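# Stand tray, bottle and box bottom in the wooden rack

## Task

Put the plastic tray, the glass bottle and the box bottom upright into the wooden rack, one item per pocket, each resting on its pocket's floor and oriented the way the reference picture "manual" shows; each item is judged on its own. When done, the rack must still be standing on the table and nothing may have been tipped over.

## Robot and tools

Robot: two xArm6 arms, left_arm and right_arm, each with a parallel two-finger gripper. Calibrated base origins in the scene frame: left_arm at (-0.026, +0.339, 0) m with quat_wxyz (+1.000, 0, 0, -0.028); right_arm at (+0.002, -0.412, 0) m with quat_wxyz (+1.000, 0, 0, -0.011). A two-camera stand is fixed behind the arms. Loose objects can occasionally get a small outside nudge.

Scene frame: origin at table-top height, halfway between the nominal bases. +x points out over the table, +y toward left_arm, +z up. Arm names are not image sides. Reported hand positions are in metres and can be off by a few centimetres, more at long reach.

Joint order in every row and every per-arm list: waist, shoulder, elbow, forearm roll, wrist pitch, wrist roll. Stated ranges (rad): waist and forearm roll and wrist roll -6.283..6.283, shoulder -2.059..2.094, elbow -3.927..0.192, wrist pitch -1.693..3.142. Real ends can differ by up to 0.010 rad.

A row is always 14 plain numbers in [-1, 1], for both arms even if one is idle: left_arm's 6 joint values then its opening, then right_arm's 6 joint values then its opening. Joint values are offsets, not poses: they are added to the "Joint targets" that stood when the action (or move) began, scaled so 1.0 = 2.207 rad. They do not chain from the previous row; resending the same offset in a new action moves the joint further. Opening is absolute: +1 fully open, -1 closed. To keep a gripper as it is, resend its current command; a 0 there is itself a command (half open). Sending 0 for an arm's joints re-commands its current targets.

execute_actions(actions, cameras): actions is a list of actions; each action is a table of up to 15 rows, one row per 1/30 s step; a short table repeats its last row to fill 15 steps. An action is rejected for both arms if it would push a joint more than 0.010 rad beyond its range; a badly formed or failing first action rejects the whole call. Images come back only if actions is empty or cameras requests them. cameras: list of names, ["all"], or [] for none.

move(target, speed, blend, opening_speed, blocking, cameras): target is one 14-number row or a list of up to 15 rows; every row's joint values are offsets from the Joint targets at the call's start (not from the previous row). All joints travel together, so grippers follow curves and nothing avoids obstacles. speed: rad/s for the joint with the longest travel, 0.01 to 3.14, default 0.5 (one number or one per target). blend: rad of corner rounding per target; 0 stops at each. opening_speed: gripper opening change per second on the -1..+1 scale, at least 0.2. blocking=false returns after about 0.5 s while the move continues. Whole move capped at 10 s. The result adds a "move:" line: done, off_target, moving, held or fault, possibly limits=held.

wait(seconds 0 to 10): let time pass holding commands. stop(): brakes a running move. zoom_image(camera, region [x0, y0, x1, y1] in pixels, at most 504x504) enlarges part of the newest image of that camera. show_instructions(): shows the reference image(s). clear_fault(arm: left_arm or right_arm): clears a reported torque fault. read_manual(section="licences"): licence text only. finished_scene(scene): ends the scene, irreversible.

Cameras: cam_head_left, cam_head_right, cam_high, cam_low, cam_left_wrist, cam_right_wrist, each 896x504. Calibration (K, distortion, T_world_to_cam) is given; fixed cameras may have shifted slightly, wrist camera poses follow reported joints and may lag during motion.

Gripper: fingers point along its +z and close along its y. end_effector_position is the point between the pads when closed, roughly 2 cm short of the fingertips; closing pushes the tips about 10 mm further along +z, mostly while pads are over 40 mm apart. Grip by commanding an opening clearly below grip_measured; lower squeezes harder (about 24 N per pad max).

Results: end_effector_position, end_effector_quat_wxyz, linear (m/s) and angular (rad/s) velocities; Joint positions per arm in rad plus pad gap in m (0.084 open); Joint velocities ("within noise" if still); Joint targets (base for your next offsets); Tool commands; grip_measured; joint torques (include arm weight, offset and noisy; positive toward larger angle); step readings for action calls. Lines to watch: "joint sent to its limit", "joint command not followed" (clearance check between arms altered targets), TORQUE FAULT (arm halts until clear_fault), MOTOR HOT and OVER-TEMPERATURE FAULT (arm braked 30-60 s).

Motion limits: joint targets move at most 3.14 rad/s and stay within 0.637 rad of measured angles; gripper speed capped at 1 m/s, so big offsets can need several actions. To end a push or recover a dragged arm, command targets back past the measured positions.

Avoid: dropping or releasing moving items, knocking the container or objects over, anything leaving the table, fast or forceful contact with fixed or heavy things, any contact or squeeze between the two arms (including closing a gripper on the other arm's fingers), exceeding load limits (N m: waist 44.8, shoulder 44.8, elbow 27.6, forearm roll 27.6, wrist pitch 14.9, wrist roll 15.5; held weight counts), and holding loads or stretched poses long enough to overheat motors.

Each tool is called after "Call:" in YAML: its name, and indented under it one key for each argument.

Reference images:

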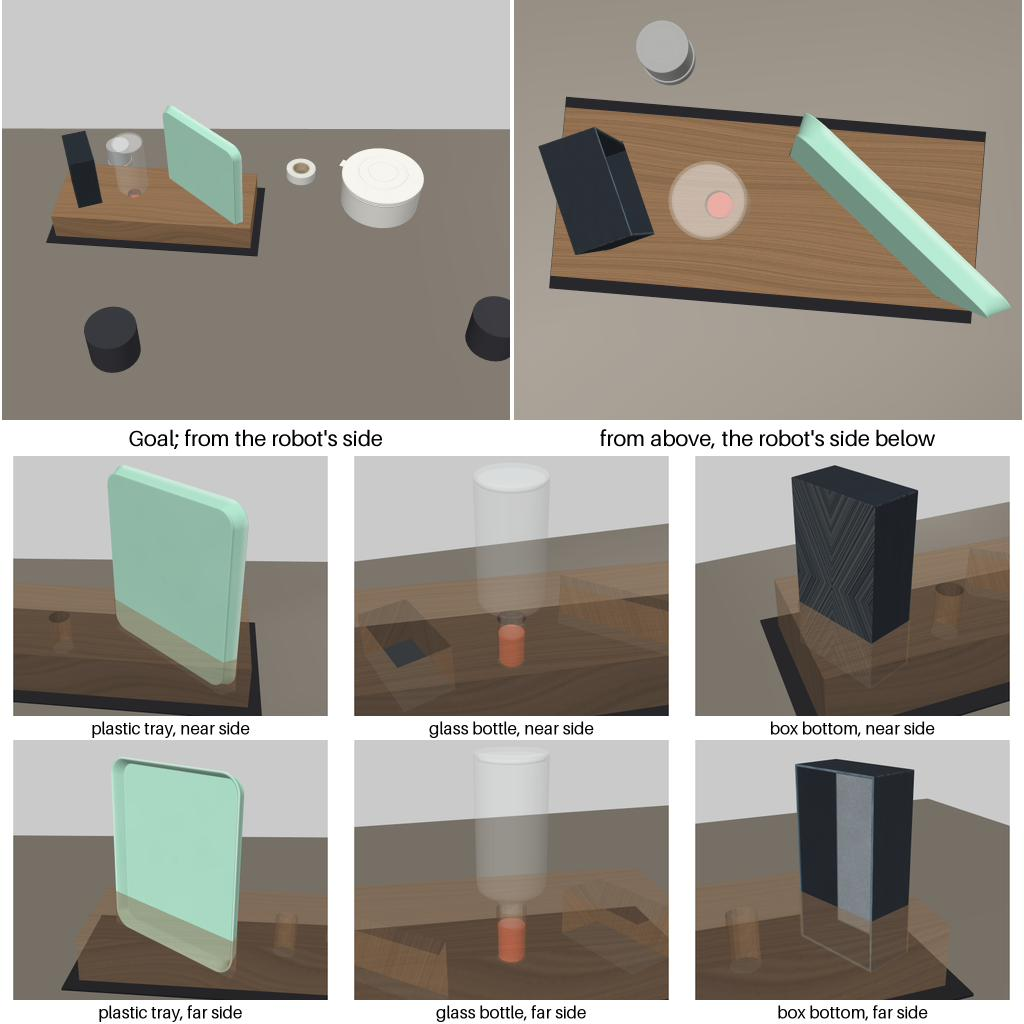

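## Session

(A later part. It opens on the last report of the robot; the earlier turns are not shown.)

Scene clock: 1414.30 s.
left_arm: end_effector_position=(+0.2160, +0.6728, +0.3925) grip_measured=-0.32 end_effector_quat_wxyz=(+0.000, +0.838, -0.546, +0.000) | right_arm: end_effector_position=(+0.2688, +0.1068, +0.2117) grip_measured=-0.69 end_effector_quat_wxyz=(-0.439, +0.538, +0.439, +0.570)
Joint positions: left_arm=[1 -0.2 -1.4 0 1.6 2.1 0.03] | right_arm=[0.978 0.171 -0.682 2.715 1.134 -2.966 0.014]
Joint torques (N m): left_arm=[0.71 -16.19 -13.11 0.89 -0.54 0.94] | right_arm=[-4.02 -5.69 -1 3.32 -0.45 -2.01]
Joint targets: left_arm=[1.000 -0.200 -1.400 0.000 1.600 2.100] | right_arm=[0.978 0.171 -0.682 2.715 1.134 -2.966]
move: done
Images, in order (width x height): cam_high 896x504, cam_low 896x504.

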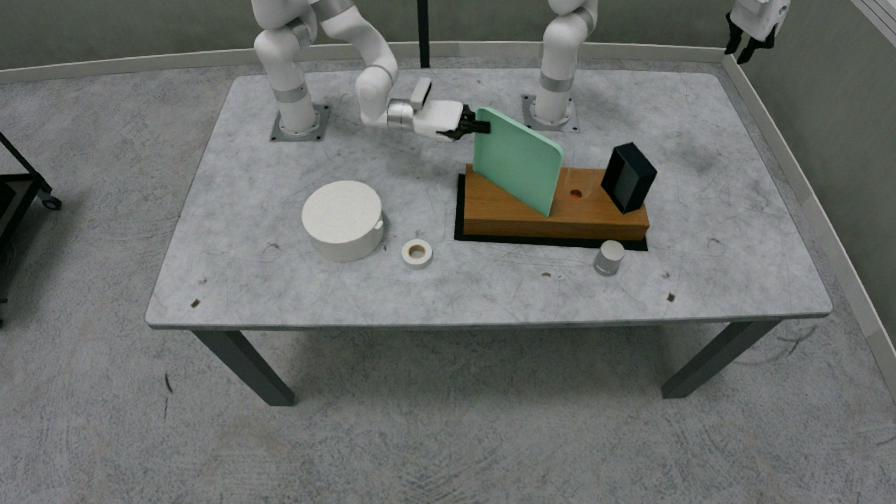

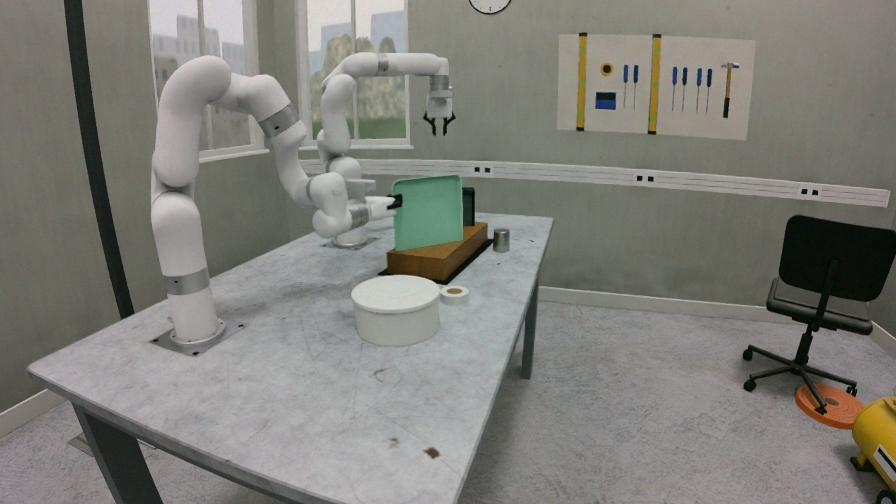

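Call:
move:
  target: [0,0,0,0,0,0,-0.3,0.00028,-0.00313,-0.00024,-0.00044,-0.00312,0.00143,-1]
  speed: 0.03

Call:
move:
  target: [0,0,0,0,0,0,-0.3,0,0,0,0,0,0,1]
  opening_speed: 0.6
  cameras: ["cam_head_left","cam_head_right","cam_high","cam_low"]

Scene clock: 1423.43 s.
left_arm: end_effector_position=(+0.2160, +0.6728, +0.3925) grip_measured=-0.32 end_effector_quat_wxyz=(+0.000, +0.838, -0.546, +0.000) | right_arm: end_effector_position=(+0.2689, +0.1069, +0.2139) grip_measured=-0.69 end_effector_quat_wxyz=(-0.439, +0.538, +0.440, +0.570)
Joint positions: left_arm=[1 -0.2 -1.4 0 1.6 2.1 0.03] | right_arm=[0.979 0.165 -0.683 2.714 1.127 -2.963 0.014]
Joint torques (N m): left_arm=[0.83 -16.16 -13.06 0.74 -0.5 1.04] | right_arm=[3.74 -25.61 -10.53 -2.18 1.31 2.2]
Joint targets: left_arm=[1.000 -0.200 -1.400 0.000 1.600 2.100] | right_arm=[0.979 0.164 -0.683 2.714 1.127 -2.963]
move: done

Scene clock: 1427.00 s.
left_arm: end_effector_position=(+0.2160, +0.6728, +0.3925) grip_measured=-0.32 end_effector_quat_wxyz=(+0.000, +0.838, -0.546, +0.000) | right_arm: end_effector_position=(+0.2689, +0.1070, +0.2141) grip_measured=+1.00 end_effector_quat_wxyz=(-0.439, +0.538, +0.439, +0.570)
Joint positions: left_arm=[1 -0.2 -1.4 0 1.6 2.1 0.03] | right_arm=[0.979 0.164 -0.683 2.714 1.127 -2.963 0.084]
Joint torques (N m): left_arm=[0.75 -16.06 -13.12 0.87 -0.46 1.08] | right_arm=[1.61 -17.24 -6.37 -1.58 5.63 2.2]
Joint targets: left_arm=[1.000 -0.200 -1.400 0.000 1.600 2.100] | right_arm=[0.979 0.164 -0.683 2.714 1.127 -2.963]
move: done
Images, in order (width x height): cam_head_left 896x504, cam_head_right 896x504, cam_high 896x504, cam_low 896x504.

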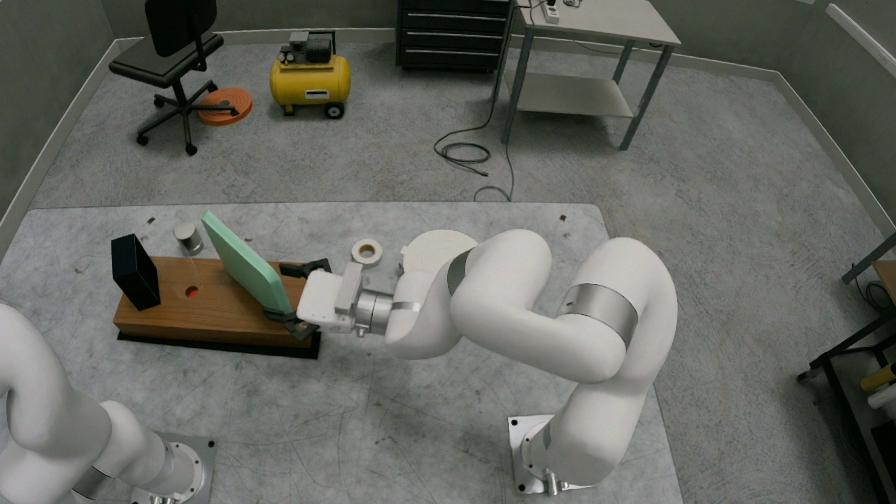

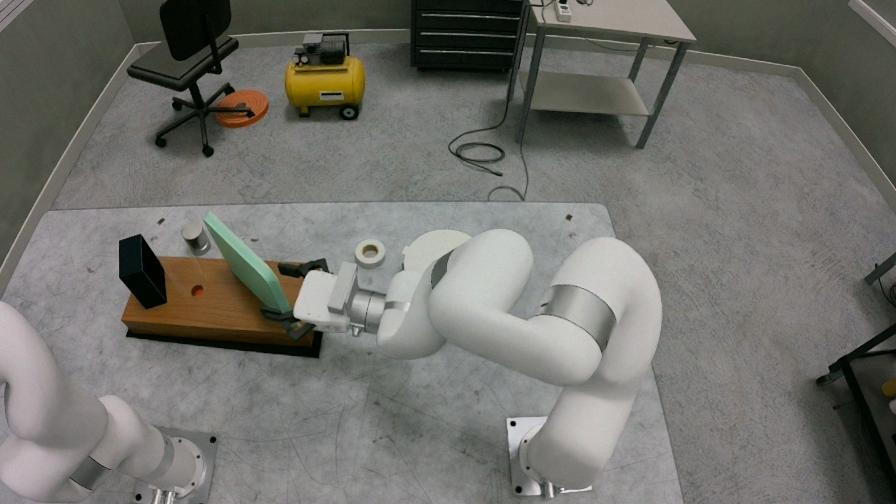

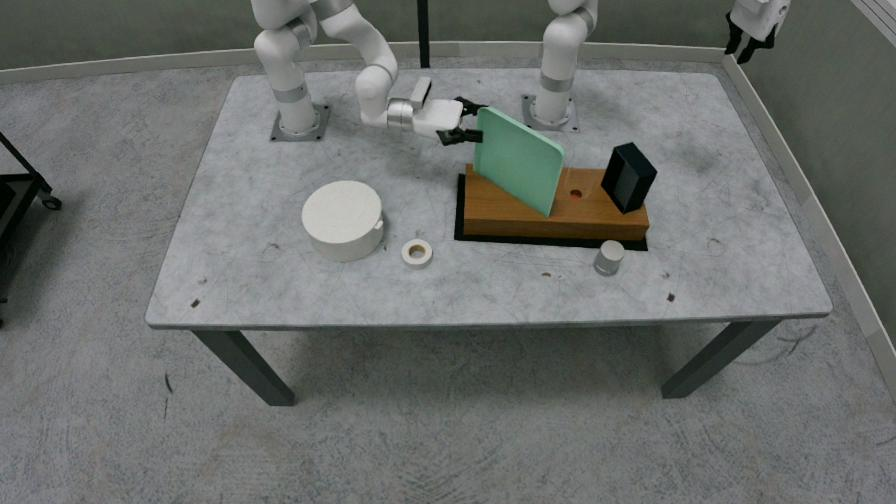

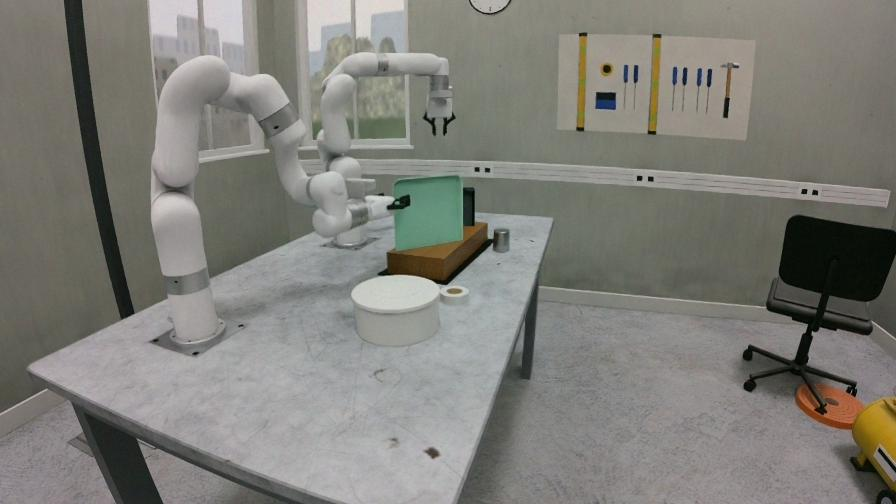

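Call:
move:
  target: [0,0,0,0,0,0,-0.3,-0.0029,-0.1008,0.1306,0.0021,0.0279,-0.0122,1]
  speed: 0.15
  cameras: ["cam_head_left","cam_head_right","cam_high","cam_low"]

Call:
zoom_image:
  camera: "cam_high"
  region: [460, 80, 680, 290]

Call:
zoom_image:
  camera: "cam_low"
  region: [370, 150, 530, 300]

Call:
zoom_image:
  camera: "cam_head_left"
  region: [100, 190, 350, 370]

Scene clock: 1435.93 s.
left_arm: end_effector_position=(+0.2160, +0.6728, +0.3925) grip_measured=-0.32 end_effector_quat_wxyz=(+0.000, +0.838, -0.546, +0.000) | right_arm: end_effector_position=(+0.2222, +0.0411, +0.2140) grip_measured=+1.00 end_effector_quat_wxyz=(-0.439, +0.538, +0.440, +0.570)
Joint positions: left_arm=[1 -0.2 -1.4 0 1.6 2.1 0.03] | right_arm=[0.972 -0.058 -0.395 2.719 1.189 -2.99 0.084]
Joint torques (N m): left_arm=[0.7 -16.09 -13.15 0.96 -0.54 0.97] | right_arm=[-2.96 -18.92 -5.84 3.45 5.61 -1.95]
Joint targets: left_arm=[1.000 -0.200 -1.400 0.000 1.600 2.100] | right_arm=[0.972 -0.058 -0.395 2.719 1.189 -2.990]
move: done
Images, in order (width x height): cam_head_left 896x504, cam_head_right 896x504, cam_high 896x504, cam_low 896x504.

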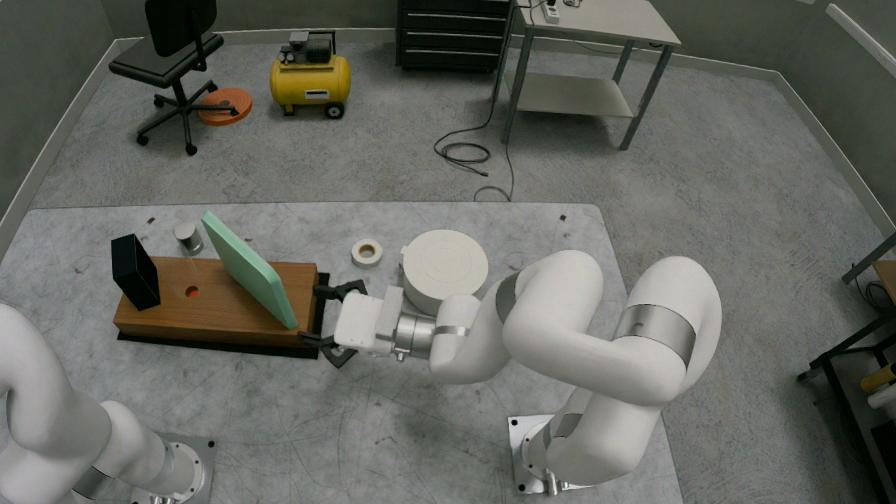

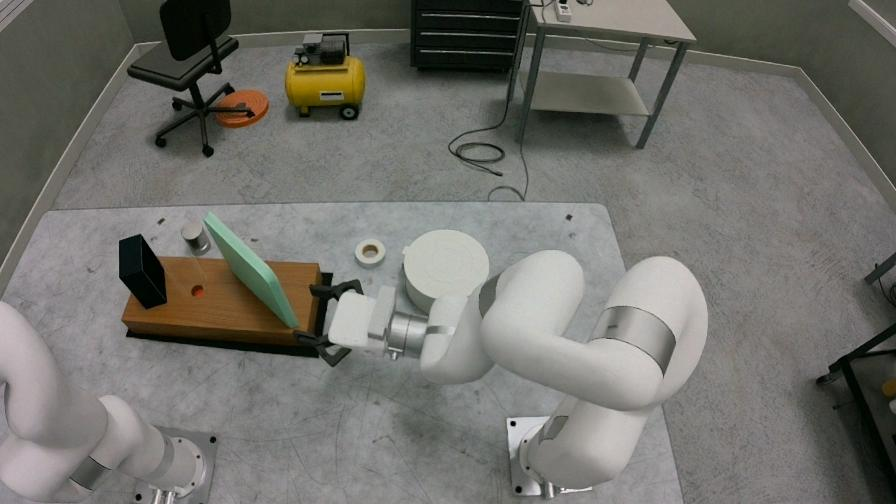

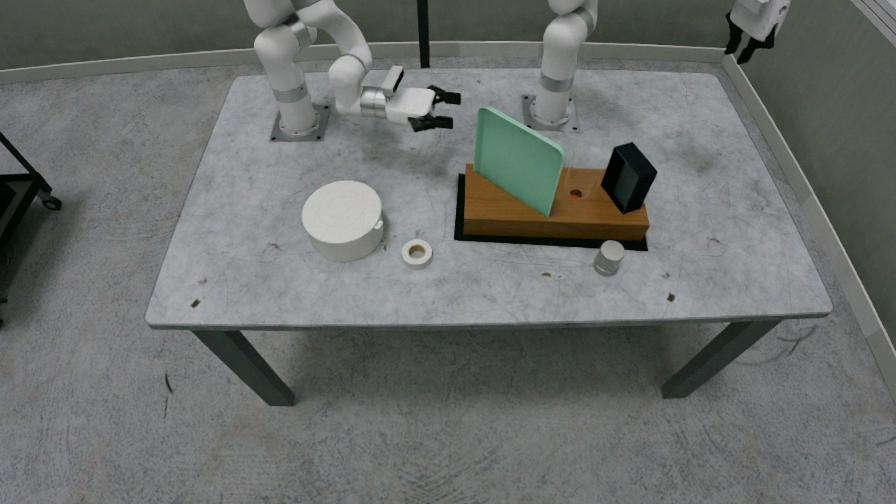

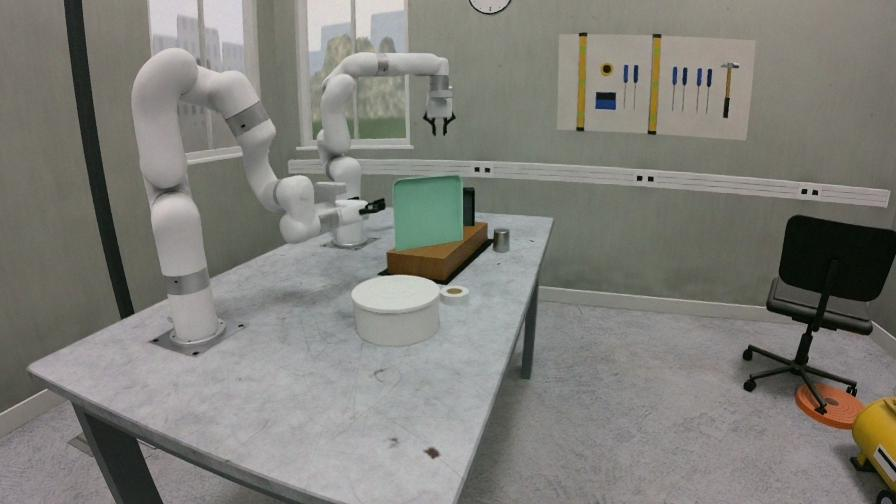

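Scaled by 2.291 from the camera's 896x504 image, which has a finer 1280x720 frame.

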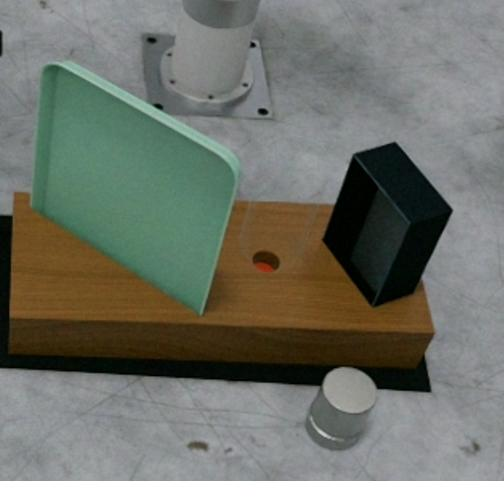

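Scaled by 3.150 from the camera's 896x504 image, which has a finer 1280x720 frame.

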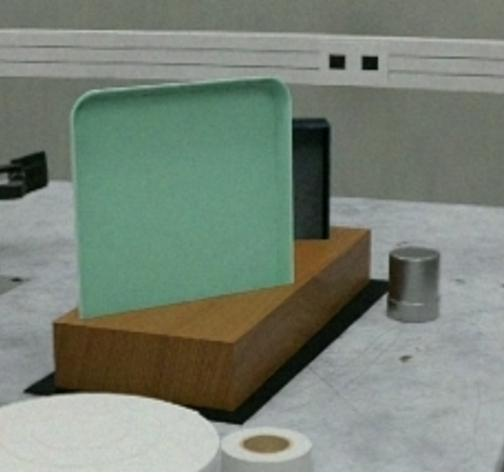

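Scaled by 2.016 from the camera's 896x504 image, which has a finer 1280x720 frame.

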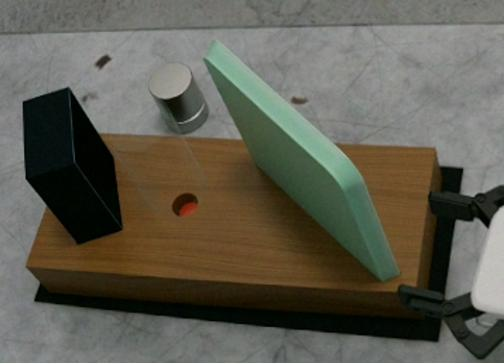

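Call:
finished_scene:
  scene: 1

The scene is finished: the task was done.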